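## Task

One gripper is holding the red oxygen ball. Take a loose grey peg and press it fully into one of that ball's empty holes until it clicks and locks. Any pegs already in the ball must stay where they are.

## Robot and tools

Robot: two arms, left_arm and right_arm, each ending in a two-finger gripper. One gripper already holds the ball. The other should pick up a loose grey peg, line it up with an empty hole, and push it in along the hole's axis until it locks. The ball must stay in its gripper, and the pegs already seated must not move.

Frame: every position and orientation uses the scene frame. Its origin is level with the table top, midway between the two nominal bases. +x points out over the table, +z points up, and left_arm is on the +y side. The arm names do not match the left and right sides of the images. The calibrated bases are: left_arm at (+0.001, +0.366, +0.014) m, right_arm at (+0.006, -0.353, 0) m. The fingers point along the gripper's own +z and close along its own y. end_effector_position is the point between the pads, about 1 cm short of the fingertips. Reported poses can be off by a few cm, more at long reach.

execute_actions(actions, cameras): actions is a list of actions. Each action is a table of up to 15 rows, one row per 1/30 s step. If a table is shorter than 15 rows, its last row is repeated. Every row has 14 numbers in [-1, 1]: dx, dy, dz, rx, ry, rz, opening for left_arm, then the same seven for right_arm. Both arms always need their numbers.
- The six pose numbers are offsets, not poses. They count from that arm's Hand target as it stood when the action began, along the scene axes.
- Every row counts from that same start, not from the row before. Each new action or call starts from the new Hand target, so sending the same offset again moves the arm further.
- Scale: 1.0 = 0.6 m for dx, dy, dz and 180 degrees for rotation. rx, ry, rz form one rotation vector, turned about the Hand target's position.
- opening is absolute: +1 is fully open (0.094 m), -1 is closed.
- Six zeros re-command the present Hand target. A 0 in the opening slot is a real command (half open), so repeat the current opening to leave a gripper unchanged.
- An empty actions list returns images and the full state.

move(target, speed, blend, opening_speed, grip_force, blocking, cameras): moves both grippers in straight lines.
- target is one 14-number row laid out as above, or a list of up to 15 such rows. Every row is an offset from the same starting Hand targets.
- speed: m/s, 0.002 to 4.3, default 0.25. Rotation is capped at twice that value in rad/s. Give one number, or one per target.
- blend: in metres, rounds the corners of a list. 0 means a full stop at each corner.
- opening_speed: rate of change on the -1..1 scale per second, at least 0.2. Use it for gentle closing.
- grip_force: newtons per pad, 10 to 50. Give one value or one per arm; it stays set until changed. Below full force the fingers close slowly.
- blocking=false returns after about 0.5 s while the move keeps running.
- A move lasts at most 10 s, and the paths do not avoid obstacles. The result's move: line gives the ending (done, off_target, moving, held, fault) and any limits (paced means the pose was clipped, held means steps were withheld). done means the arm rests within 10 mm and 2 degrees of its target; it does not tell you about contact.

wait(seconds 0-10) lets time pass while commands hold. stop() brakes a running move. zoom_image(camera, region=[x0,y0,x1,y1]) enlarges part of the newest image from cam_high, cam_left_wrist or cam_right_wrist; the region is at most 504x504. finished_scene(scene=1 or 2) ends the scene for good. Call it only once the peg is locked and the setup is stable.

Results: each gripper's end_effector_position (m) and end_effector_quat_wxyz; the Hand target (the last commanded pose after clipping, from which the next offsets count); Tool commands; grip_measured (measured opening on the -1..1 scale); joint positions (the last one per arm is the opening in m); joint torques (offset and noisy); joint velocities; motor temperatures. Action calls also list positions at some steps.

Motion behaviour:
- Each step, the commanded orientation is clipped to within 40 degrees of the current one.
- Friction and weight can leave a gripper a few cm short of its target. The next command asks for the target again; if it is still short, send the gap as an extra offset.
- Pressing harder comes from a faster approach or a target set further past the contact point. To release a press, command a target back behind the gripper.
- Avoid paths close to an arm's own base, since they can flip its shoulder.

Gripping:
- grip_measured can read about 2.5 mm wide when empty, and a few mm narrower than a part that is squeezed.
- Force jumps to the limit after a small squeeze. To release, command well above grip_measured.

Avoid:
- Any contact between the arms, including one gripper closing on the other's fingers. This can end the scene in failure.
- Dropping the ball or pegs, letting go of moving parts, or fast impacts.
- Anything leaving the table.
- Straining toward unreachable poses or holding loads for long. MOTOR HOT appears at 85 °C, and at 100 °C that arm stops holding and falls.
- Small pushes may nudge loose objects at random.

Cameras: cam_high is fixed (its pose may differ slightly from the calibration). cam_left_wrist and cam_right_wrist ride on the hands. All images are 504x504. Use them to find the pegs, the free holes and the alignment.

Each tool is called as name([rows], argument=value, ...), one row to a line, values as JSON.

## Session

execute_actions(actions=[])

Scene clock: 0.00 s.
left_arm: end_effector_position=(+0.1551, -0.0111, +0.1458) grip_measured=-0.541 end_effector_quat_wxyz=(+0.429, +0.590, +0.517, -0.448) | right_arm: end_effector_position=(+0.5270, -0.3435, +0.4923) grip_measured=+1.000 end_effector_quat_wxyz=(+0.707, -0.007, +0.707, +0.007)
Joint positions: left_arm=[-0.852 1.304 0.316 0.669 0.746 0.265 0.022] | right_arm=[0 1.047 1.047 0 0 0 0.094]
Joint velocities: within noise
Joint torques (N m): no reading
Motor temperatures (°C): left_arm=[29 33 31 30 31 29 29] | right_arm=[31 30 33 29 31 31 32]
Heat: left arm: hottest shoulder 33 °C; right arm: hottest elbow 33 °C.
Hand target: left_arm +0.1595, -0.0165, +0.1541; +0.438, +0.589, +0.510, -0.448 | right_arm +0.5261, -0.3435, +0.5134; +0.720, -0.007, +0.694, +0.007
Tool commands: left_gripper/opening=-0.682579 right_gripper/opening=+1.0
camera_calibration:
cam_left_wrist: T_world_to_cam=[[-0.993498, 0.0964163, -0.0605469, 0.162921], [0.106966, 0.608357, -0.786423, 0.141669], [-0.0389899, -0.787786, -0.614714, 0.168764], [0, 0, 0, 1]] pos_world=[0.153288, 0.0310562, 0.225018]

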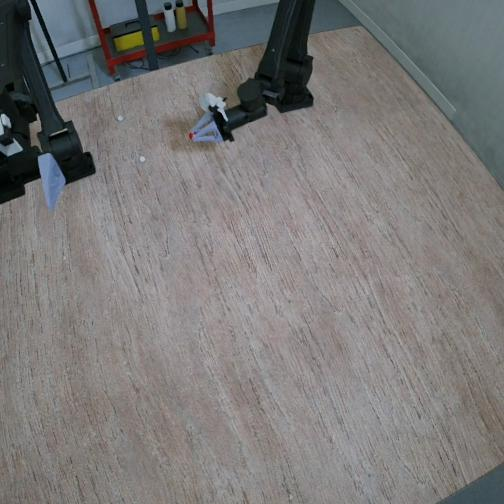

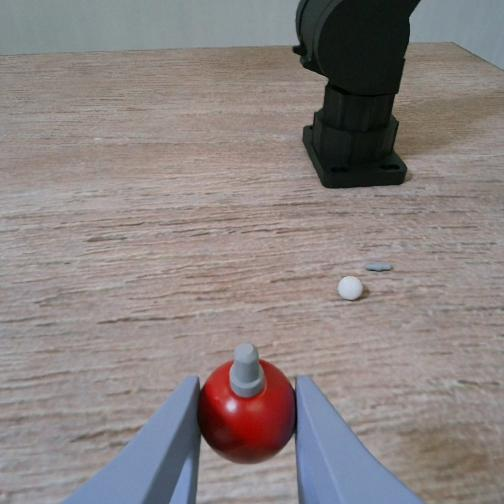

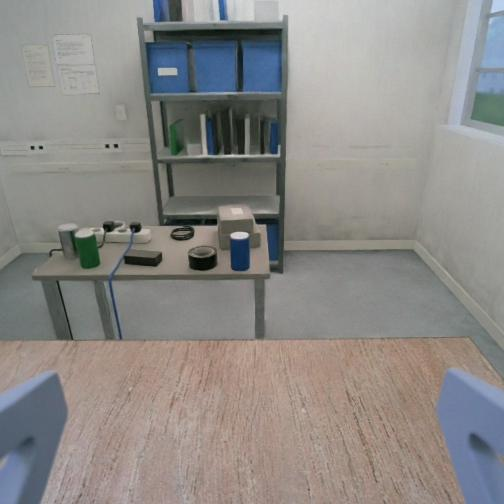

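zoom_image(camera="cam_high", region=[90, 90, 210, 210])

zoom_image(camera="cam_left_wrist", region=[320, 240, 420, 310])

zoom_image(camera="cam_left_wrist", region=[195, 330, 300, 470])

Scaled by 4.200 from the camera's 504x504 image, which has a finer 720x720 frame.

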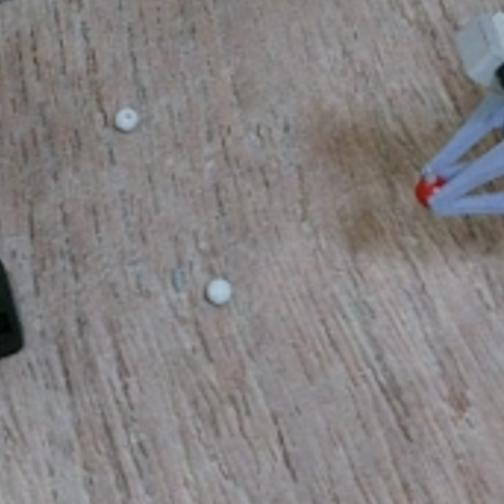

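Scaled by 5.040 from the camera's 504x504 image, which has a finer 720x720 frame.

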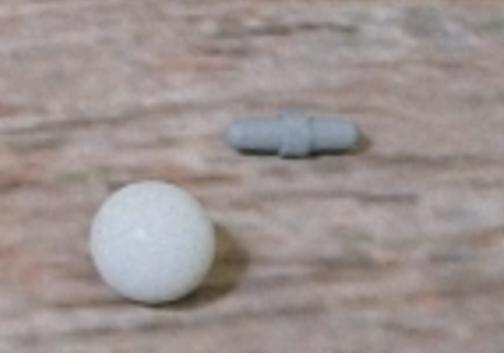

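Scaled by 3.600 from the camera's 504x504 image, which has a finer 720x720 frame.

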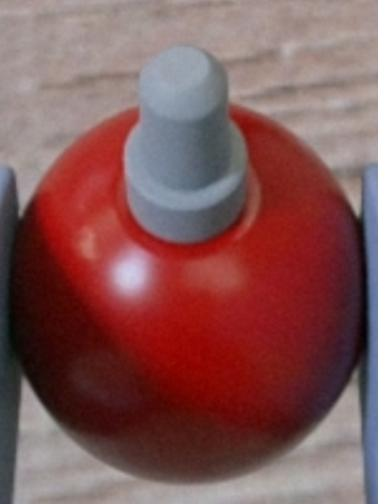

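move(target=[0.1508,-0.0203,0.1713,-0.2701,0.4744,0.2926,-0.682579,-0.5435,0.1558,-0.389,0.0196,0.5114,-0.0286,1], speed=0.25, cameras=["all"])

Scene clock: 31.63 s.
left_arm: end_effector_position=(+0.2485, -0.0128, +0.2259) grip_measured=-0.541 end_effector_quat_wxyz=(+0.320, -0.305, +0.656, -0.612) | right_arm: end_effector_position=(+0.2033, -0.2508, +0.2792) grip_measured=+1.000 end_effector_quat_wxyz=(+0.016, +0.047, +0.999, +0.007)
Joint positions: left_arm=[-1.152 1.255 0.402 0.8 -0.531 -1.551 0.022] | right_arm=[0.462 0.891 1.047 -1.692 0.003 0.576 0.094]
Joint torques (N m): left_arm=[0.03 -9.93 12.16 1.1 -0.26 -0.1] | right_arm=[0.44 -2.32 8.75 0.35 -0.15 0.15]
Motor temperatures (°C): left_arm=[29 33 33 30 32 29 30] | right_arm=[31 30 38 29 31 31 32]
Heat: left arm: hottest shoulder 33 °C; right arm: hottest elbow 38 °C.
Hand target: left_arm +0.2500, -0.0287, +0.2568; +0.311, -0.309, +0.633, -0.638 | right_arm +0.1999, -0.2500, +0.2800; +0.001, +0.048, +0.999, +0.000
Off the commanded pose: left_arm 0.035 m, 4 deg | right_arm 0.003 m, 2 deg.
joint sent to its limit (right arm) — joint 4 (wrist pitch), lower limit. The joint targets still meet the commanded pose.
move: off_target (left_arm)
camera_calibration:
cam_left_wrist: T_world_to_cam=[[0.00143427, -0.080662, 0.99674, -0.227614], [-0.885085, -0.464014, -0.0362771, 0.2591], [0.465428, -0.882148, -0.0720583, -0.0288731], [0, 0, 0, 1]] pos_world=[0.24309, 0.0763958, 0.234191]
cam_right_wrist: T_world_to_cam=[[-0.0973622, -0.995249, -0.000134661, -0.231615], [-0.917374, 0.0896915, 0.387788, 0.137056], [-0.385934, 0.0378795, -0.921748, 0.429508], [0, 0, 0, 1]] pos_world=[0.268942, -0.259077, 0.342719]

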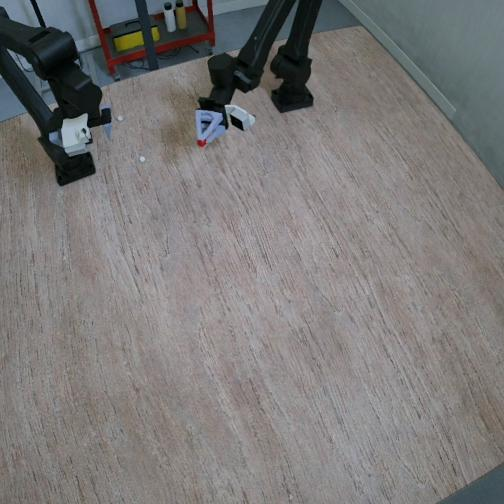

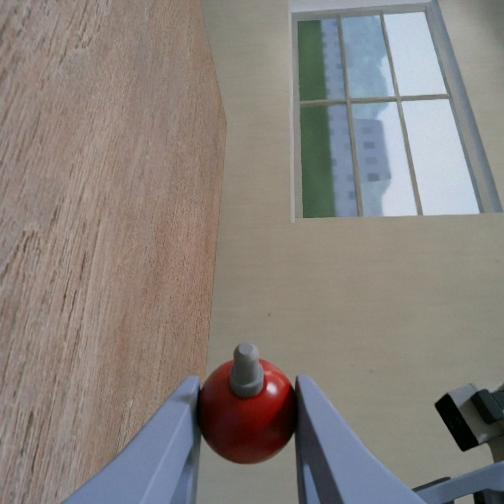

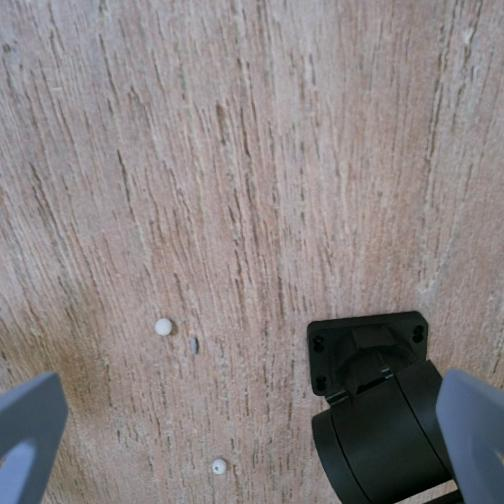

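zoom_image(camera="cam_right_wrist", region=[140, 300, 230, 390])

Scaled by 5.600 from the camera's 504x504 image, which has a finer 720x720 frame.

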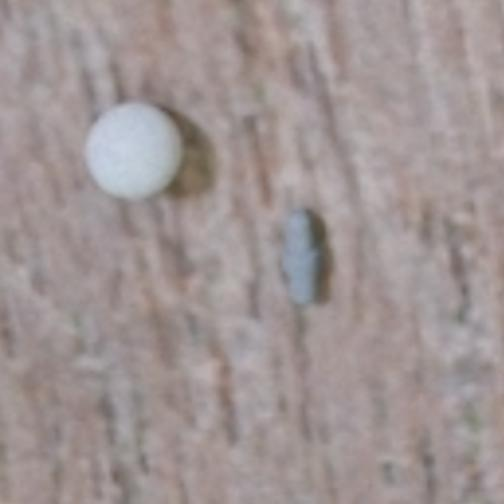

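move(target=[0,0,0,0,0,0,-0.682579,-0.274,0.1217,-0.2667,0,0,-0.011,1], speed=0.2, cameras=["cam_right_wrist"])

Scene clock: 39.17 s.
left_arm: end_effector_position=(+0.2485, -0.0128, +0.2259) grip_measured=-0.541 end_effector_quat_wxyz=(+0.320, -0.305, +0.656, -0.612) | right_arm: end_effector_position=(+0.0361, -0.1805, +0.1204) grip_measured=+1.000 end_effector_quat_wxyz=(-0.001, +0.064, +0.998, -0.003)
Joint positions: left_arm=[-1.152 1.255 0.402 0.8 -0.531 -1.552 0.022] | right_arm=[1.379 0.788 0.581 -1.37 -0.001 1.526 0.094]
Joint torques (N m): left_arm=[0.44 -10.11 12.18 1.07 -0.27 -0.13] | right_arm=[0.32 -0.03 8.73 1.11 0.01 0.14]
Heat: left arm: hottest elbow 35 °C; right arm: hottest elbow 38 °C.
Hand target: left_arm +0.2500, -0.0287, +0.2568; +0.311, -0.309, +0.633, -0.638 | right_arm +0.0355, -0.1770, +0.1200; +0.001, +0.065, +0.998, +0.000
Off the commanded pose: left_arm 0.035 m, 4 deg | right_arm 0.004 m, 0 deg.
move: off_target (left_arm)
camera_calibration:
cam_right_wrist: T_world_to_cam=[[-0.13075, -0.991153, 0.0227847, -0.178749], [-0.899712, 0.128278, 0.417208, 0.0417639], [-0.41644, 0.0340504, -0.908525, 0.21472], [0, 0, 0, 1]] pos_world=[0.103622, -0.189837, 0.181727]
Images, in order (width x height): cam_right_wrist 504x504.

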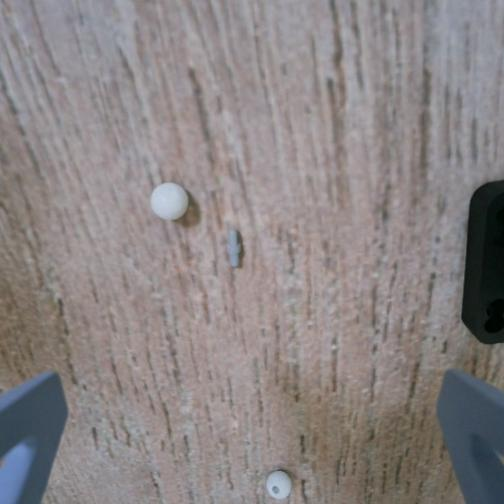

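move(target=[0,0,0,0,0,0,-0.682579,-0.0052,0.0078,-0.1167,0,0,0.011,-0.45], speed=0.15, cameras=["cam_right_wrist"])

zoom_image(camera="cam_right_wrist", region=[170, 270, 320, 420])

Scene clock: 45.03 s.
left_arm: end_effector_position=(+0.2485, -0.0128, +0.2259) grip_measured=-0.541 end_effector_quat_wxyz=(+0.320, -0.305, +0.656, -0.612) | right_arm: end_effector_position=(+0.0333, -0.1749, +0.0511) grip_measured=-0.449 end_effector_quat_wxyz=(-0.001, +0.054, +0.999, -0.002)
Joint positions: left_arm=[-1.152 1.255 0.402 0.8 -0.531 -1.552 0.022] | right_arm=[1.4 0.9 0.437 -1.114 -0.001 1.527 0.026]
Joint torques (N m): left_arm=[0.32 -10.17 12.21 1.09 -0.26 -0.14] | right_arm=[0.32 -0.56 7.92 1.01 0.03 0.05]
Heat: left arm: hottest elbow 36 °C; right arm: hottest elbow 38 °C.
Hand target: left_arm +0.2500, -0.0287, +0.2568; +0.311, -0.309, +0.633, -0.638 | right_arm +0.0324, -0.1723, +0.0499; +0.001, +0.048, +0.999, +0.000
Off the commanded pose: left_arm 0.035 m, 4 deg | right_arm 0.003 m, 1 deg.
move: off_target (left_arm)
camera_calibration:
cam_right_wrist: T_world_to_cam=[[-0.110664, -0.993637, 0.0209554, -0.172901], [-0.902422, 0.109295, 0.416761, 0.0643116], [-0.416399, 0.0272099, -0.908775, 0.149216], [0, 0, 0, 1]] pos_world=[0.101035, -0.18289, 0.112424]
Images, in order (width x height): cam_right_wrist 504x504.

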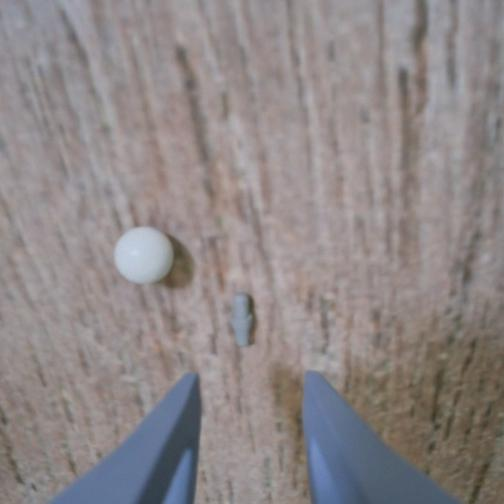

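Scaled by 3.360 from the camera's 504x504 image, which has a finer 720x720 frame.

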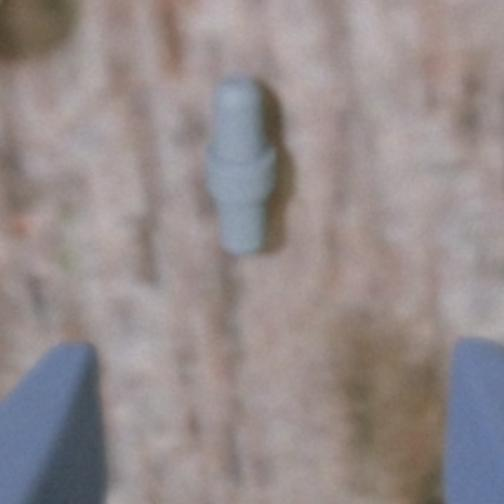

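move(target=[0,0,0,0,0,0,-0.682579,0.0028,0.0008,-0.0693,0,0,0,-0.45], speed=0.08, cameras=["cam_right_wrist"])

zoom_image(camera="cam_right_wrist", region=[190, 354, 310, 474])

Scene clock: 51.27 s.
left_arm: end_effector_position=(+0.2485, -0.0128, +0.2259) grip_measured=-0.541 end_effector_quat_wxyz=(+0.320, -0.305, +0.656, -0.612) | right_arm: end_effector_position=(+0.0335, -0.1737, +0.0099) grip_measured=-0.449 end_effector_quat_wxyz=(-0.001, +0.052, +0.999, -0.002)
Joint positions: left_arm=[-1.152 1.255 0.402 0.8 -0.531 -1.552 0.022] | right_arm=[1.4 1.007 0.364 -0.933 -0.001 1.524 0.026]
Joint torques (N m): left_arm=[0.38 -10.23 12.18 1.11 -0.27 -0.12] | right_arm=[-0.26 -1.14 6.98 1.2 0.01 0]
Heat: left arm: hottest elbow 37 °C; right arm: hottest elbow 38 °C.
Hand target: left_arm +0.2500, -0.0287, +0.2568; +0.311, -0.309, +0.633, -0.638 | right_arm +0.0341, -0.1719, +0.0084; +0.001, +0.048, +0.999, +0.000
Off the commanded pose: left_arm 0.035 m, 4 deg | right_arm 0.002 m, 1 deg.
move: off_target (left_arm)
camera_calibration:
cam_right_wrist: T_world_to_cam=[[-0.107246, -0.994021, 0.0204853, -0.171116], [-0.902808, 0.105994, 0.416776, 0.0809205], [-0.416456, 0.0262032, -0.908778, 0.111737], [0, 0, 0, 1]] pos_world=[0.101238, -0.181598, 0.0713235]
Images, in order (width x height): cam_right_wrist 504x504.

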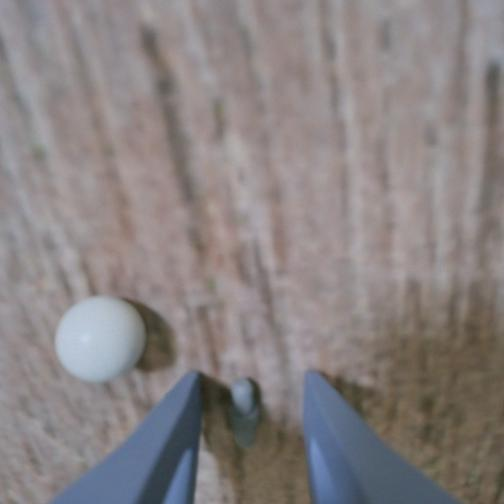

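Scaled by 4.200 from the camera's 504x504 image, which has a finer 720x720 frame.

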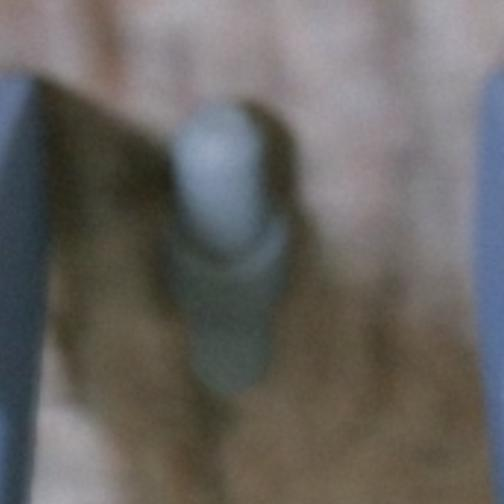

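move(target=[0,0,0,0,0,0,-0.682579,0.0075,0.0025,0,0,0,0,-0.45], speed=0.08, cameras=["cam_right_wrist"])

zoom_image(camera="cam_right_wrist", region=[190, 354, 310, 474])

Scene clock: 55.27 s.
left_arm: end_effector_position=(+0.2485, -0.0128, +0.2259) grip_measured=-0.541 end_effector_quat_wxyz=(+0.320, -0.305, +0.656, -0.612) | right_arm: end_effector_position=(+0.0354, -0.1738, +0.0096) grip_measured=-0.449 end_effector_quat_wxyz=(-0.001, +0.047, +0.999, -0.002)
Joint positions: left_arm=[-1.152 1.255 0.402 0.8 -0.531 -1.552 0.022] | right_arm=[1.389 1.009 0.364 -0.931 -0.001 1.501 0.026]
Joint torques (N m): left_arm=[0.21 -10.05 12.21 1.11 -0.27 -0.13] | right_arm=[-1.26 -0.67 7.39 1.31 0.05 0]
Heat: left arm: hottest elbow 37 °C; right arm: hottest elbow 38 °C.
Hand target: left_arm +0.2500, -0.0287, +0.2568; +0.311, -0.309, +0.633, -0.638 | right_arm +0.0387, -0.1704, +0.0084; +0.001, +0.048, +0.999, -0.001
Off the commanded pose: left_arm 0.035 m, 4 deg | right_arm 0.005 m, 0 deg.
move: off_target (left_arm)
camera_calibration:
cam_right_wrist: T_world_to_cam=[[-0.0962282, -0.995147, 0.0205371, -0.171474], [-0.903741, 0.0959988, 0.417177, 0.0810763], [-0.417124, 0.021584, -0.908593, 0.11141], [0, 0, 0, 1]] pos_world=[0.103243, -0.18083, 0.0709248]
Images, in order (width x height): cam_right_wrist 504x504.

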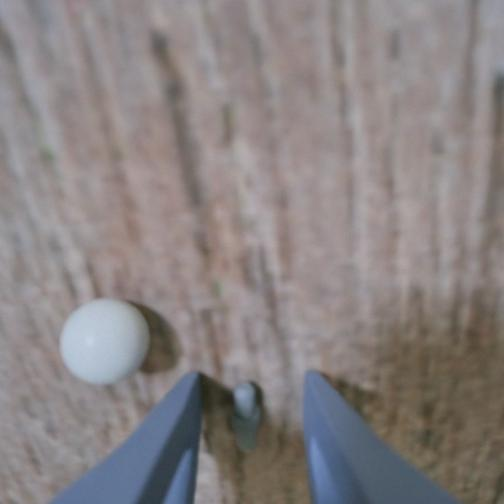

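Scaled by 4.200 from the camera's 504x504 image, which has a finer 720x720 frame.

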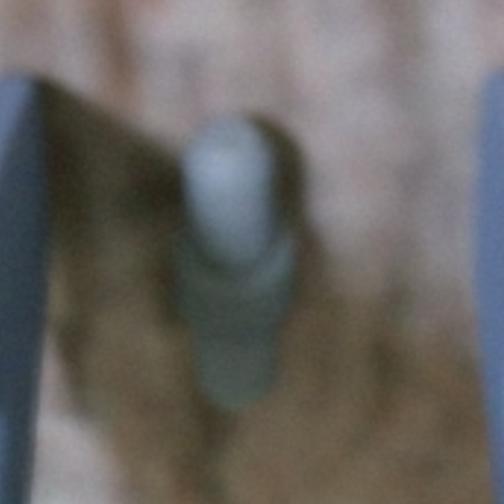

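move(target=[0,0,0,0,0,0,-0.682579,0.0015,0.0022,0.004,0,0,0,-0.45], speed=0.08, cameras=["cam_right_wrist"])

zoom_image(camera="cam_right_wrist", region=[190, 354, 310, 474])

Scene clock: 59.63 s.
left_arm: end_effector_position=(+0.2485, -0.0128, +0.2259) grip_measured=-0.541 end_effector_quat_wxyz=(+0.320, -0.305, +0.656, -0.612) | right_arm: end_effector_position=(+0.0360, -0.1739, +0.0096) grip_measured=-0.449 end_effector_quat_wxyz=(-0.001, +0.047, +0.999, -0.002)
Joint positions: left_arm=[-1.152 1.255 0.402 0.8 -0.531 -1.552 0.022] | right_arm=[1.385 1.009 0.364 -0.931 -0.001 1.498 0.026]
Joint torques (N m): left_arm=[0.44 -10.11 12.26 1.16 -0.27 -0.15] | right_arm=[-1.26 -0.85 8.02 0.83 0.08 -0.01]
Motor temperatures (°C): left_arm=[29 33 38 30 32 29 31] | right_arm=[31 30 38 29 31 31 31]
Heat: left arm: hottest elbow 38 °C; right arm: hottest elbow 38 °C.
Hand target: left_arm +0.2500, -0.0287, +0.2568; +0.311, -0.309, +0.633, -0.638 | right_arm +0.0396, -0.1691, +0.0108; +0.001, +0.048, +0.999, -0.001
Off the commanded pose: left_arm 0.035 m, 4 deg | right_arm 0.006 m, 0 deg.
move: off_target (left_arm)
camera_calibration:
cam_right_wrist: T_world_to_cam=[[-0.0958525, -0.995186, 0.0204104, -0.171554], [-0.903595, 0.0955951, 0.417585, 0.0815097], [-0.417526, 0.0215838, -0.908409, 0.111692], [0, 0, 0, 1]] pos_world=[0.103842, -0.180931, 0.0709259]
Images, in order (width x height): cam_right_wrist 504x504.

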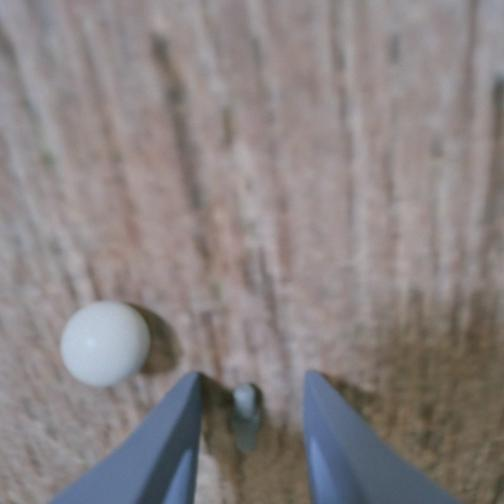

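Scaled by 4.200 from the camera's 504x504 image, which has a finer 720x720 frame.

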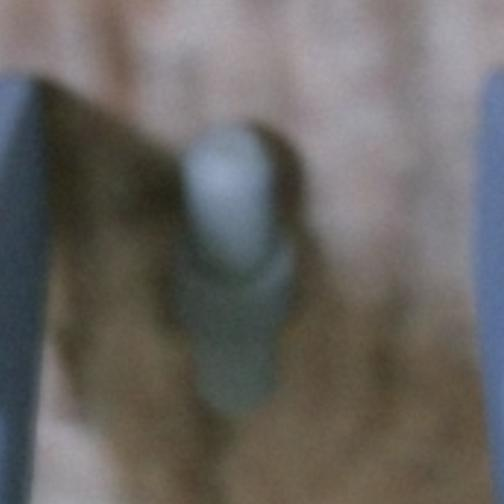

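move(target=[0,0,0,0,0,0,-0.682579,0.0053,0.001,0.004,0,0,0,-0.45], speed=0.08, cameras=["cam_right_wrist"])

zoom_image(camera="cam_right_wrist", region=[190, 354, 310, 474])

Scene clock: 62.90 s.
left_arm: end_effector_position=(+0.2485, -0.0128, +0.2259) grip_measured=-0.541 end_effector_quat_wxyz=(+0.320, -0.305, +0.656, -0.612) | right_arm: end_effector_position=(+0.0388, -0.1744, +0.0096) grip_measured=-0.449 end_effector_quat_wxyz=(-0.001, +0.047, +0.999, -0.002)
Joint positions: left_arm=[-1.152 1.255 0.402 0.8 -0.531 -1.552 0.022] | right_arm=[1.369 1.009 0.364 -0.931 -0.002 1.482 0.026]
Joint torques (N m): left_arm=[0.5 -9.99 12.18 1.09 -0.26 -0.13] | right_arm=[-0.91 -0.67 8.53 0.5 0.08 -0.01]
Heat: left arm: hottest elbow 38 °C; right arm: hottest elbow 38 °C.
Hand target: left_arm +0.2500, -0.0287, +0.2568; +0.311, -0.309, +0.633, -0.638 | right_arm +0.0428, -0.1685, +0.0132; +0.001, +0.048, +0.999, +0.000
Off the commanded pose: left_arm 0.035 m, 4 deg | right_arm 0.008 m, 0 deg.
move: off_target (left_arm)
camera_calibration:
cam_right_wrist: T_world_to_cam=[[-0.0966487, -0.99511, 0.0203866, -0.17177], [-0.903321, 0.0962977, 0.418017, 0.0842526], [-0.417936, 0.0219852, -0.90821, 0.113018], [0, 0, 0, 1]] pos_world=[0.10674, -0.181528, 0.0709272]
Images, in order (width x height): cam_right_wrist 504x504.

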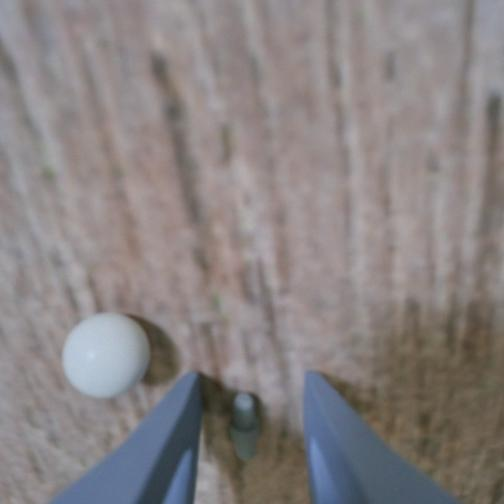

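Scaled by 4.200 from the camera's 504x504 image, which has a finer 720x720 frame.

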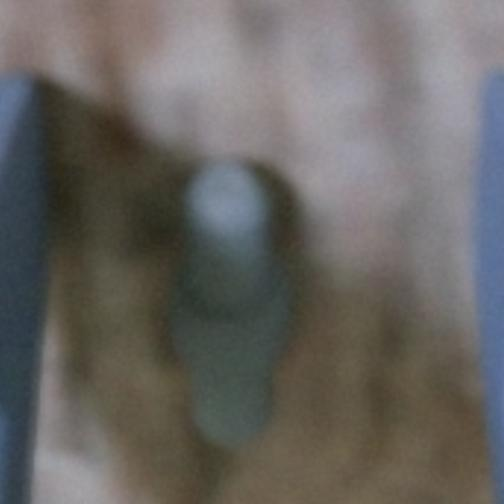

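move(target=[0,0,0,0,0,0,-0.682579,0,0,0,0,0,0,-1], opening_speed=0.25, cameras=["cam_right_wrist"])

zoom_image(camera="cam_right_wrist", region=[200, 404, 300, 504])

Scene clock: 66.73 s.
left_arm: end_effector_position=(+0.2485, -0.0128, +0.2259) grip_measured=-0.541 end_effector_quat_wxyz=(+0.320, -0.305, +0.656, -0.612) | right_arm: end_effector_position=(+0.0394, -0.1745, +0.0096) grip_measured=-0.935 end_effector_quat_wxyz=(-0.001, +0.048, +0.999, -0.002)
Joint positions: left_arm=[-1.152 1.255 0.402 0.8 -0.531 -1.552 0.022] | right_arm=[1.367 1.009 0.364 -0.931 -0.001 1.482 0.003]
Joint torques (N m): left_arm=[0.26 -10.05 12.22 1.14 -0.27 -0.13] | right_arm=[-1.03 -1.03 8.54 0.57 0.04 0]
Heat: left arm: hottest elbow 39 °C; right arm: hottest elbow 38 °C.
Hand target: left_arm +0.2500, -0.0287, +0.2568; +0.311, -0.309, +0.633, -0.638 | right_arm +0.0427, -0.1685, +0.0132; +0.001, +0.048, +0.999, -0.001
Off the commanded pose: left_arm 0.035 m, 4 deg | right_arm 0.008 m, 0 deg.
move: off_target (left_arm)
camera_calibration:
cam_right_wrist: T_world_to_cam=[[-0.0985577, -0.994921, 0.0204809, -0.171685], [-0.903615, 0.0980963, 0.416962, 0.0851178], [-0.416853, 0.022588, -0.908693, 0.113348], [0, 0, 0, 1]] pos_world=[0.107242, -0.181723, 0.0710241]
Images, in order (width x height): cam_right_wrist 504x504.

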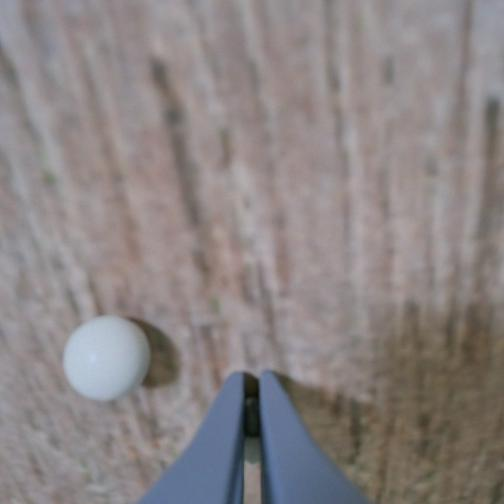

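Scaled by 5.040 from the camera's 504x504 image, which has a finer 720x720 frame.

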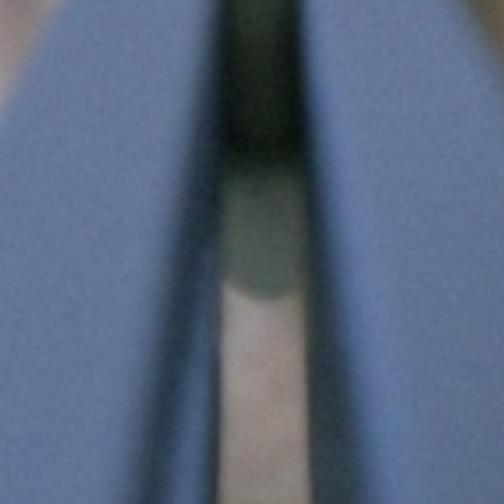

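move([
  [0,0,0,0,0,0,-0.682579,0,0,0.06,0,0,0,-1],
  [0,0,0,0,0,0,-0.682579,0.03,0,0.311,0,0,0,-1],
  [0,0,0.02,0,0,0,-0.682579,0.4455,0.2008,0.3655,0.4767,-0.1571,-0.152,-1],
], speed=[0.06,0.2,0.25], blend=[0.02,0.04,0], cameras=["all"])

zoom_image(camera="cam_right_wrist", region=[200, 404, 300, 504])

Scene clock: 83.00 s.
left_arm: end_effector_position=(+0.2486, -0.0128, +0.2361) grip_measured=-0.541 end_effector_quat_wxyz=(+0.320, -0.305, +0.656, -0.611) | right_arm: end_effector_position=(+0.3087, -0.0477, +0.2307) grip_measured=-0.936 end_effector_quat_wxyz=(+0.188, +0.244, +0.674, +0.671)
Joint positions: left_arm=[-1.152 1.219 0.415 0.748 -0.531 -1.553 0.022] | right_arm=[0.663 1.086 0.339 0.717 -0.27 1.638 0.003]
Joint torques (N m): left_arm=[0.44 -9.76 12.74 1.11 -0.28 -0.12] | right_arm=[-0.32 -3.31 7.9 3.49 -0.04 0.1]
Heat: left arm: hottest elbow 40 °C; right arm: hottest elbow 39 °C.
Hand target: left_arm +0.2501, -0.0287, +0.2687; +0.311, -0.309, +0.633, -0.638 | right_arm +0.3101, -0.0480, +0.2324; +0.188, +0.246, +0.669, +0.676
Off the commanded pose: left_arm 0.036 m, 4 deg | right_arm 0.002 m, 1 deg.
move: off_target (left_arm); blend cut to 0.018 m at target 1
camera_calibration:
cam_left_wrist: T_world_to_cam=[[0.00295889, -0.0818054, 0.996644, -0.238239], [-0.884925, -0.464379, -0.0354894, 0.25923], [0.465724, -0.88185, -0.0737657, -0.0278912], [0, 0, 0, 1]] pos_world=[0.243094, 0.0762957, 0.244582]
cam_right_wrist: T_world_to_cam=[[-0.0880079, 0.00899252, -0.996079, 0.255574], [-0.978025, 0.188948, 0.0881186, 0.326939], [0.188999, 0.981946, -0.007834, 0.0745946], [0, 0, 0, 1]] pos_world=[0.328149, -0.137321, 0.226347]

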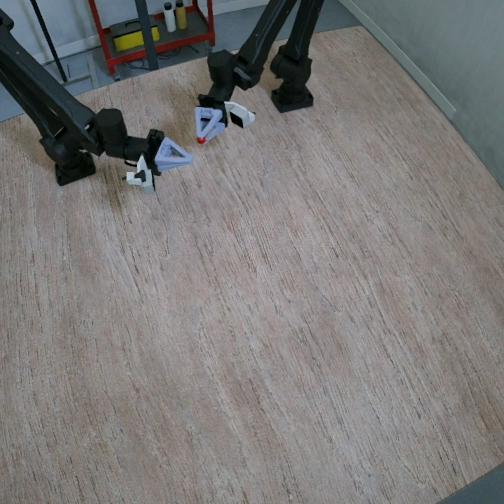

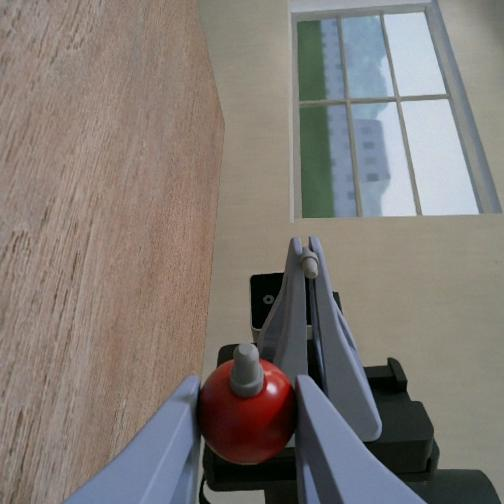

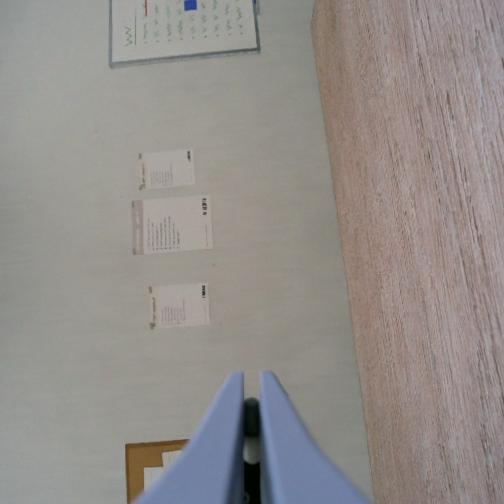

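Scaled by 5.040 from the camera's 504x504 image, which has a finer 720x720 frame.

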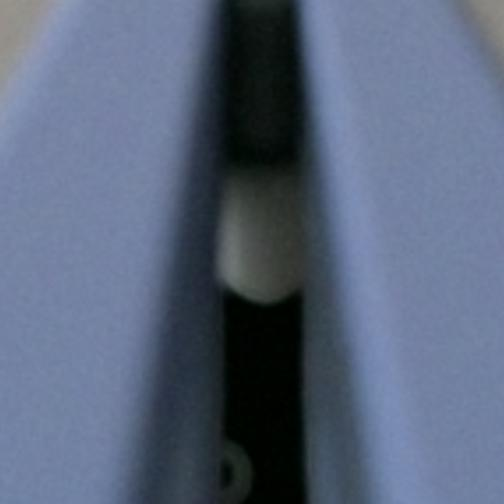

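move(target=[0,0,0,0,0,0,-0.682579,-0.0518,0.03,-0.0173,0,0,0,-1], speed=0.08)

Scene clock: 85.90 s.
left_arm: end_effector_position=(+0.2486, -0.0128, +0.2361) grip_measured=-0.541 end_effector_quat_wxyz=(+0.320, -0.305, +0.656, -0.611) | right_arm: end_effector_position=(+0.2811, -0.0326, +0.2194) grip_measured=-0.936 end_effector_quat_wxyz=(+0.191, +0.247, +0.674, +0.670)
Joint positions: left_arm=[-1.152 1.219 0.415 0.748 -0.531 -1.553 0.022] | right_arm=[0.787 1.086 0.3 0.755 -0.135 1.641 0.003]
Joint torques (N m): left_arm=[0.32 -9.93 12.68 1.11 -0.28 -0.14] | right_arm=[0.5 -3.14 7.65 3.58 -0.03 0.08]
Heat: left arm: hottest elbow 41 °C; right arm: hottest elbow 39 °C.
Hand target: left_arm +0.2501, -0.0287, +0.2687; +0.311, -0.309, +0.633, -0.638 | right_arm +0.2790, -0.0300, +0.2221; +0.188, +0.246, +0.669, +0.676
Off the commanded pose: left_arm 0.036 m, 4 deg | right_arm 0.004 m, 1 deg.
move: off_target (left_arm)

move(target=[0,0,0,0,0,0,-0.682579,-0.0133,0.0067,-0.0133,0,0,0,-1], speed=0.06)

Scene clock: 88.07 s.
left_arm: end_effector_position=(+0.2486, -0.0128, +0.2361) grip_measured=-0.541 end_effector_quat_wxyz=(+0.320, -0.305, +0.656, -0.611) | right_arm: end_effector_position=(+0.2730, -0.0284, +0.2123) grip_measured=-0.936 end_effector_quat_wxyz=(+0.191, +0.247, +0.673, +0.670)
Joint positions: left_arm=[-1.152 1.219 0.415 0.748 -0.531 -1.553 0.022] | right_arm=[0.822 1.107 0.284 0.796 -0.101 1.641 0.003]
Joint torques (N m): left_arm=[0.38 -9.82 12.67 1.13 -0.27 -0.13] | right_arm=[0.44 -3.08 7.43 3.7 -0.04 0.09]
Heat: left arm: hottest elbow 42 °C; right arm: hottest elbow 38 °C.
Hand target: left_arm +0.2501, -0.0287, +0.2687; +0.311, -0.309, +0.633, -0.638 | right_arm +0.2710, -0.0260, +0.2141; +0.188, +0.246, +0.669, +0.676
Off the commanded pose: left_arm 0.036 m, 4 deg | right_arm 0.004 m, 1 deg.
move: off_target (left_arm)

move(target=[0,0,0,0,0,0,-0.682579,-0.0128,0.0085,0,0,0,0,-1], speed=0.04, cameras=["cam_right_wrist","cam_left_wrist"])

zoom_image(camera="cam_right_wrist", region=[200, 404, 300, 504])

zoom_image(camera="cam_left_wrist", region=[190, 270, 310, 390])

Scene clock: 91.40 s.
left_arm: end_effector_position=(+0.2486, -0.0128, +0.2361) grip_measured=-0.541 end_effector_quat_wxyz=(+0.320, -0.305, +0.656, -0.611) | right_arm: end_effector_position=(+0.2661, -0.0224, +0.2123) grip_measured=-0.936 end_effector_quat_wxyz=(+0.191, +0.247, +0.673, +0.670)
Joint positions: left_arm=[-1.152 1.219 0.415 0.748 -0.531 -1.553 0.022] | right_arm=[0.859 1.107 0.284 0.796 -0.064 1.642 0.003]
Joint torques (N m): left_arm=[0.26 -9.76 12.67 1.18 -0.26 -0.15] | right_arm=[0.5 -3.78 7.19 3.55 -0.06 0.09]
Heat: left arm: hottest elbow 42 °C; right arm: hottest elbow 38 °C.
Hand target: left_arm +0.2501, -0.0287, +0.2687; +0.311, -0.309, +0.633, -0.638 | right_arm +0.2632, -0.0208, +0.2141; +0.188, +0.246, +0.669, +0.676
Off the commanded pose: left_arm 0.036 m, 4 deg | right_arm 0.004 m, 1 deg.
move: off_target (left_arm)
camera_calibration:
cam_left_wrist: T_world_to_cam=[[0.00295889, -0.0818054, 0.996644, -0.238239], [-0.884925, -0.464379, -0.0354894, 0.25923], [0.465724, -0.88185, -0.0737657, -0.0278912], [0, 0, 0, 1]] pos_world=[0.243094, 0.0762957, 0.244582]
cam_right_wrist: T_world_to_cam=[[-0.0866226, 0.00869174, -0.996203, 0.232897], [-0.976203, 0.198811, 0.0866181, 0.282302], [0.198809, 0.979999, -0.00873666, 0.0551695], [0, 0, 0, 1]] pos_world=[0.28479, -0.112215, 0.208042]
Images, in order (width x height): cam_left_wrist 504x504, cam_right_wrist 504x504.

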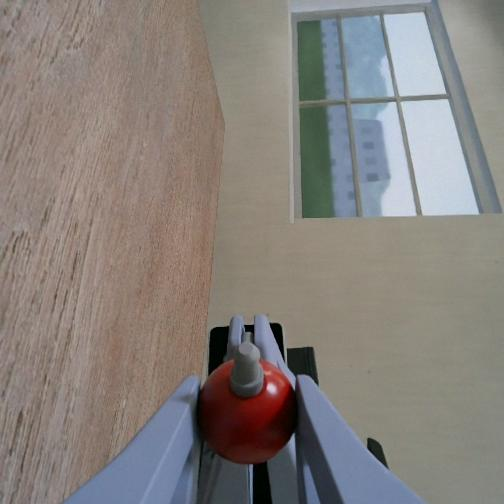

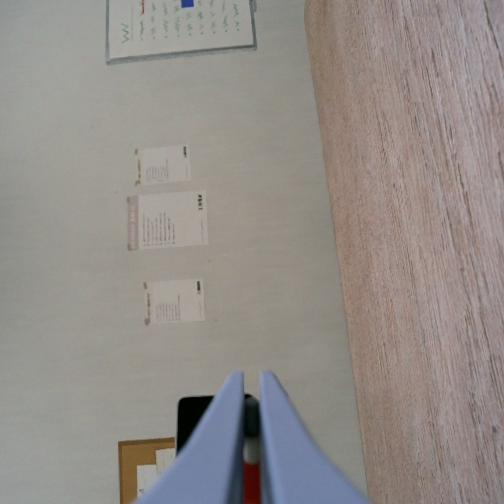

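Scaled by 5.040 from the camera's 504x504 image, which has a finer 720x720 frame.

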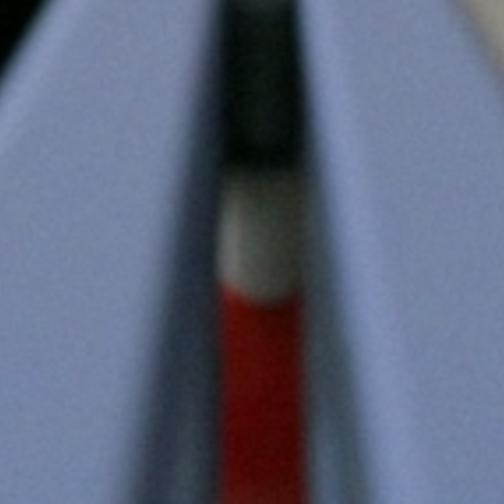

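Scaled by 4.200 from the camera's 504x504 image, which has a finer 720x720 frame.

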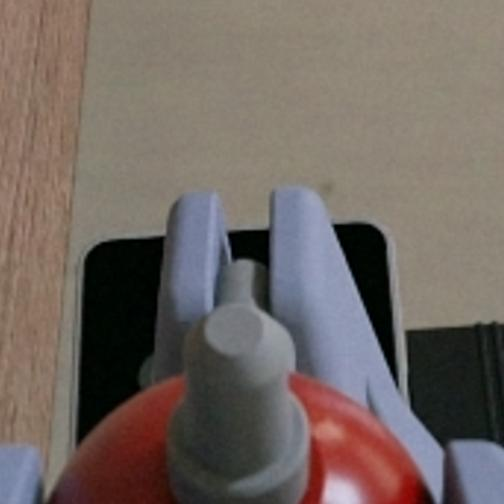

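zoom_image(camera="cam_right_wrist", region=[235, 435, 275, 475])

Scaled by 12.600 from the camera's 504x504 image, which has a finer 720x720 frame.

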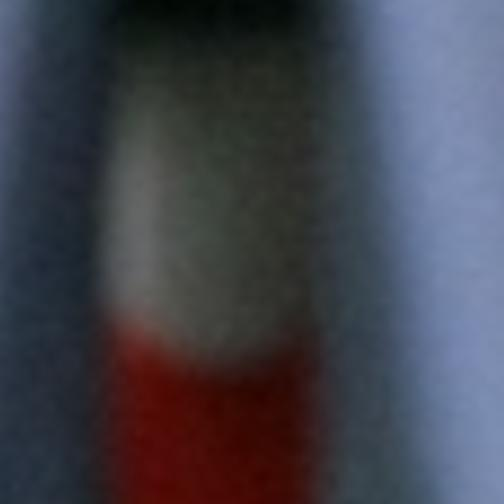

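move(target=[0,0,0,0,0,0,-0.682579,0.0079,-0.0061,0,0,0,0,-1], speed=0.04, cameras=["cam_right_wrist"])

zoom_image(camera="cam_right_wrist", region=[225, 430, 275, 480])

Scene clock: 95.23 s.
left_arm: end_effector_position=(+0.2486, -0.0128, +0.2361) grip_measured=-0.541 end_effector_quat_wxyz=(+0.320, -0.305, +0.656, -0.611) | right_arm: end_effector_position=(+0.2657, -0.0223, +0.2123) grip_measured=-0.936 end_effector_quat_wxyz=(+0.187, +0.243, +0.675, +0.672)
Joint positions: left_arm=[-1.152 1.219 0.415 0.748 -0.531 -1.553 0.022] | right_arm=[0.852 1.107 0.284 0.796 -0.083 1.642 0.003]
Joint torques (N m): left_arm=[0.38 -9.58 12.74 1.17 -0.26 -0.13] | right_arm=[-0.91 -3.49 7.23 3.55 -0.21 0.1]
Motor temperatures (°C): left_arm=[29 34 43 30 32 29 31] | right_arm=[31 30 38 30 31 31 33]
Heat: left arm: hottest elbow 43 °C; right arm: hottest elbow 38 °C.
Hand target: left_arm +0.2501, -0.0287, +0.2687; +0.311, -0.309, +0.633, -0.638 | right_arm +0.2680, -0.0245, +0.2141; +0.188, +0.246, +0.669, +0.676
Off the commanded pose: left_arm 0.036 m, 4 deg | right_arm 0.004 m, 1 deg.
move: off_target (left_arm)
camera_calibration:
cam_right_wrist: T_world_to_cam=[[-0.0871597, 0.00801896, -0.996162, 0.233021], [-0.978525, 0.186815, 0.0871203, 0.282076], [0.186796, 0.982362, -0.00843595, 0.0582862], [0, 0, 0, 1]] pos_world=[0.285441, -0.111823, 0.208044]
Images, in order (width x height): cam_right_wrist 504x504.

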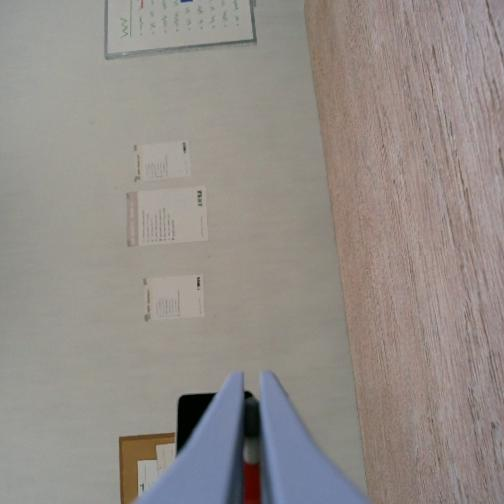

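Scaled by 10.080 from the camera's 504x504 image, which has a finer 720x720 frame.

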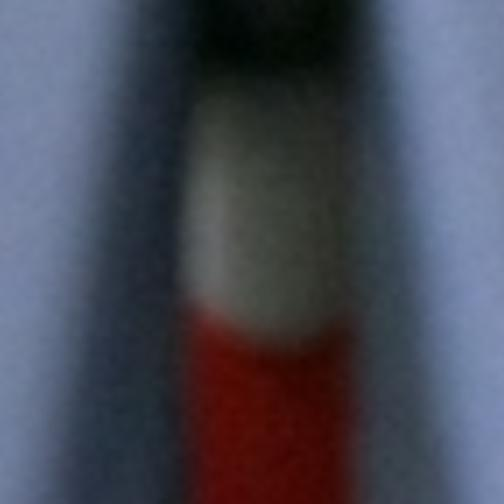

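move(target=[0,0,0,0,0,0,-0.682579,0.0079,-0.0061,0,0,0,0,-1], speed=0.04, cameras=["cam_right_wrist"])

zoom_image(camera="cam_right_wrist", region=[225, 430, 275, 480])

Scene clock: 97.00 s.
left_arm: end_effector_position=(+0.2486, -0.0128, +0.2361) grip_measured=-0.541 end_effector_quat_wxyz=(+0.320, -0.305, +0.656, -0.611) | right_arm: end_effector_position=(+0.2702, -0.0262, +0.2123) grip_measured=-0.936 end_effector_quat_wxyz=(+0.187, +0.243, +0.675, +0.672)
Joint positions: left_arm=[-1.152 1.219 0.415 0.748 -0.531 -1.553 0.022] | right_arm=[0.828 1.107 0.284 0.796 -0.107 1.642 0.003]
Joint torques (N m): left_arm=[0.38 -9.88 12.7 1.17 -0.27 -0.13] | right_arm=[-0.91 -3.37 7.31 3.62 -0.21 0.1]
Heat: left arm: hottest elbow 43 °C; right arm: hottest elbow 38 °C.
Hand target: left_arm +0.2501, -0.0287, +0.2687; +0.311, -0.309, +0.633, -0.638 | right_arm +0.2728, -0.0282, +0.2141; +0.188, +0.246, +0.669, +0.676
Off the commanded pose: left_arm 0.036 m, 4 deg | right_arm 0.004 m, 1 deg.
move: off_target (left_arm)
camera_calibration:
cam_right_wrist: T_world_to_cam=[[-0.0876883, 0.00842442, -0.996112, 0.233537], [-0.978479, 0.186776, 0.0877156, 0.287075], [0.186789, 0.982366, -0.00813499, 0.0612156], [0, 0, 0, 1]] pos_world=[0.289941, -0.115722, 0.207946]
Images, in order (width x height): cam_right_wrist 504x504.

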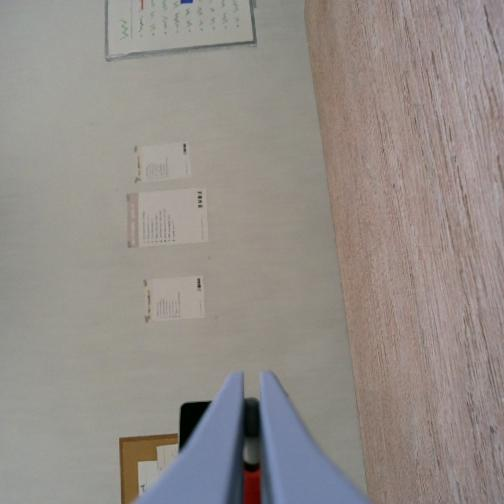

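Scaled by 10.080 from the camera's 504x504 image, which has a finer 720x720 frame.

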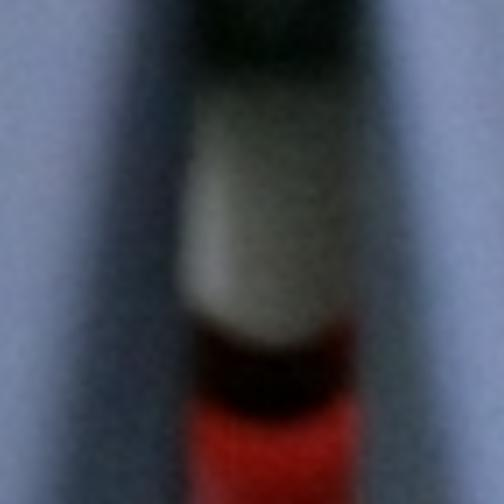

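move(target=[0,0,0,0,0,0,-0.682579,-0.0168,0.0108,0,0,0,0,-1], speed=0.04, cameras=["cam_right_wrist"])

zoom_image(camera="cam_right_wrist", region=[225, 430, 275, 480])

Scene clock: 102.00 s.
left_arm: end_effector_position=(+0.2486, -0.0128, +0.2361) grip_measured=-0.541 end_effector_quat_wxyz=(+0.320, -0.305, +0.656, -0.611) | right_arm: end_effector_position=(+0.2653, -0.0236, +0.2098) grip_measured=-0.936 end_effector_quat_wxyz=(+0.191, +0.247, +0.675, +0.669)
Joint positions: left_arm=[-1.152 1.219 0.415 0.748 -0.531 -1.553 0.022] | right_arm=[0.859 1.107 0.279 0.796 -0.064 1.642 0.003]
Joint torques (N m): left_arm=[0.15 -9.88 12.68 1.16 -0.27 -0.13] | right_arm=[0.32 -3.84 7.43 3.45 -0.04 0.1]
Heat: left arm: hottest elbow 44 °C; right arm: hottest elbow 38 °C.
Hand target: left_arm +0.2501, -0.0287, +0.2687; +0.311, -0.309, +0.633, -0.638 | right_arm +0.2628, -0.0217, +0.2141; +0.188, +0.246, +0.669, +0.676
Off the commanded pose: left_arm 0.036 m, 4 deg | right_arm 0.005 m, 1 deg.
move: off_target (left_arm)
camera_calibration:
cam_right_wrist: T_world_to_cam=[[-0.0898534, 0.00487873, -0.995943, 0.231055], [-0.975918, 0.199144, 0.0890223, 0.281314], [0.19877, 0.979958, -0.0131325, 0.0574197], [0, 0, 0, 1]] pos_world=[0.283888, -0.113418, 0.205829]
Images, in order (width x height): cam_right_wrist 504x504.

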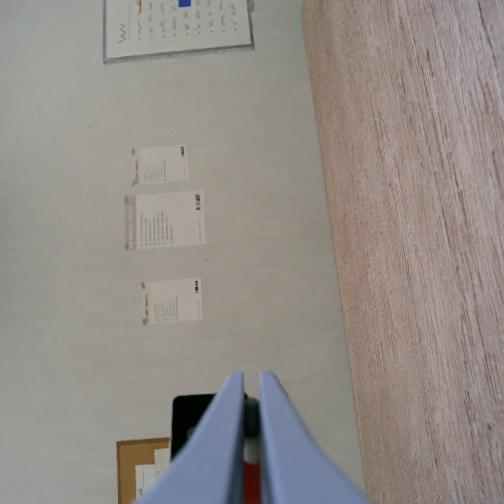

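Scaled by 10.080 from the camera's 504x504 image, which has a finer 720x720 frame.

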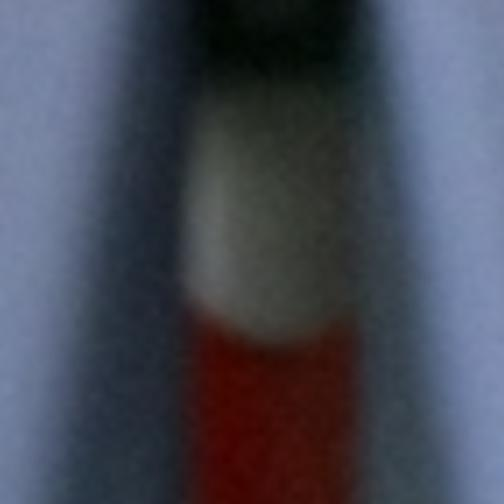

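move([
  [0,0,0,0,0,0,-0.682579,0.0145,-0.0112,0,0,0,0,-1],
  [0,0,0,0,0,0,-0.682579,0.0145,-0.0112,0.0055,0.0027,-0.0021,-0.0003,-1],
], speed=0.04, cameras=["cam_right_wrist"])

zoom_image(camera="cam_right_wrist", region=[225, 430, 275, 480])

Scene clock: 106.10 s.
left_arm: end_effector_position=(+0.2486, -0.0128, +0.2361) grip_measured=-0.541 end_effector_quat_wxyz=(+0.320, -0.305, +0.656, -0.611) | right_arm: end_effector_position=(+0.2688, -0.0268, +0.2110) grip_measured=-0.936 end_effector_quat_wxyz=(+0.187, +0.243, +0.675, +0.672)
Joint positions: left_arm=[-1.152 1.219 0.415 0.748 -0.531 -1.553 0.022] | right_arm=[0.831 1.107 0.279 0.801 -0.104 1.642 0.003]
Joint torques (N m): left_arm=[0.21 -9.7 12.77 1.11 -0.24 -0.12] | right_arm=[-0.97 -3.78 7.58 3.64 -0.16 0.1]
Heat: left arm: hottest elbow 45 °C; right arm: hottest elbow 38 °C.
Hand target: left_arm +0.2501, -0.0287, +0.2687; +0.311, -0.309, +0.633, -0.638 | right_arm +0.2714, -0.0284, +0.2175; +0.189, +0.245, +0.665, +0.680
Off the commanded pose: left_arm 0.036 m, 4 deg | right_arm 0.007 m, 1 deg.
move: off_target (left_arm)
camera_calibration:
cam_right_wrist: T_world_to_cam=[[-0.0875892, 0.00844228, -0.996121, 0.232199], [-0.97841, 0.187181, 0.0876183, 0.285971], [0.187195, 0.982289, -0.00813505, 0.0619302], [0, 0, 0, 1]] pos_world=[0.288542, -0.116322, 0.206746]
Images, in order (width x height): cam_right_wrist 504x504.

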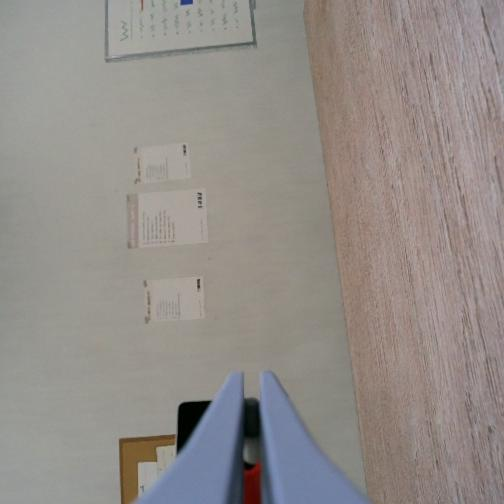

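Scaled by 10.080 from the camera's 504x504 image, which has a finer 720x720 frame.

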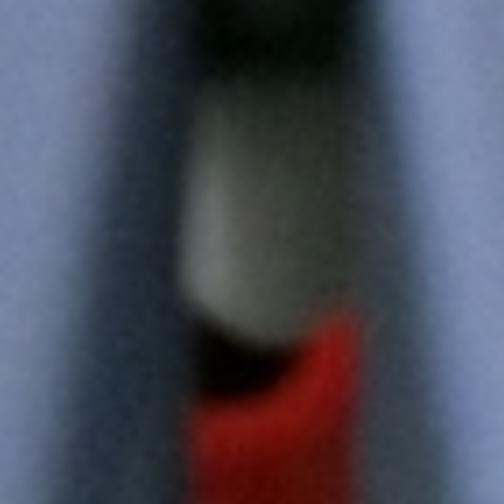

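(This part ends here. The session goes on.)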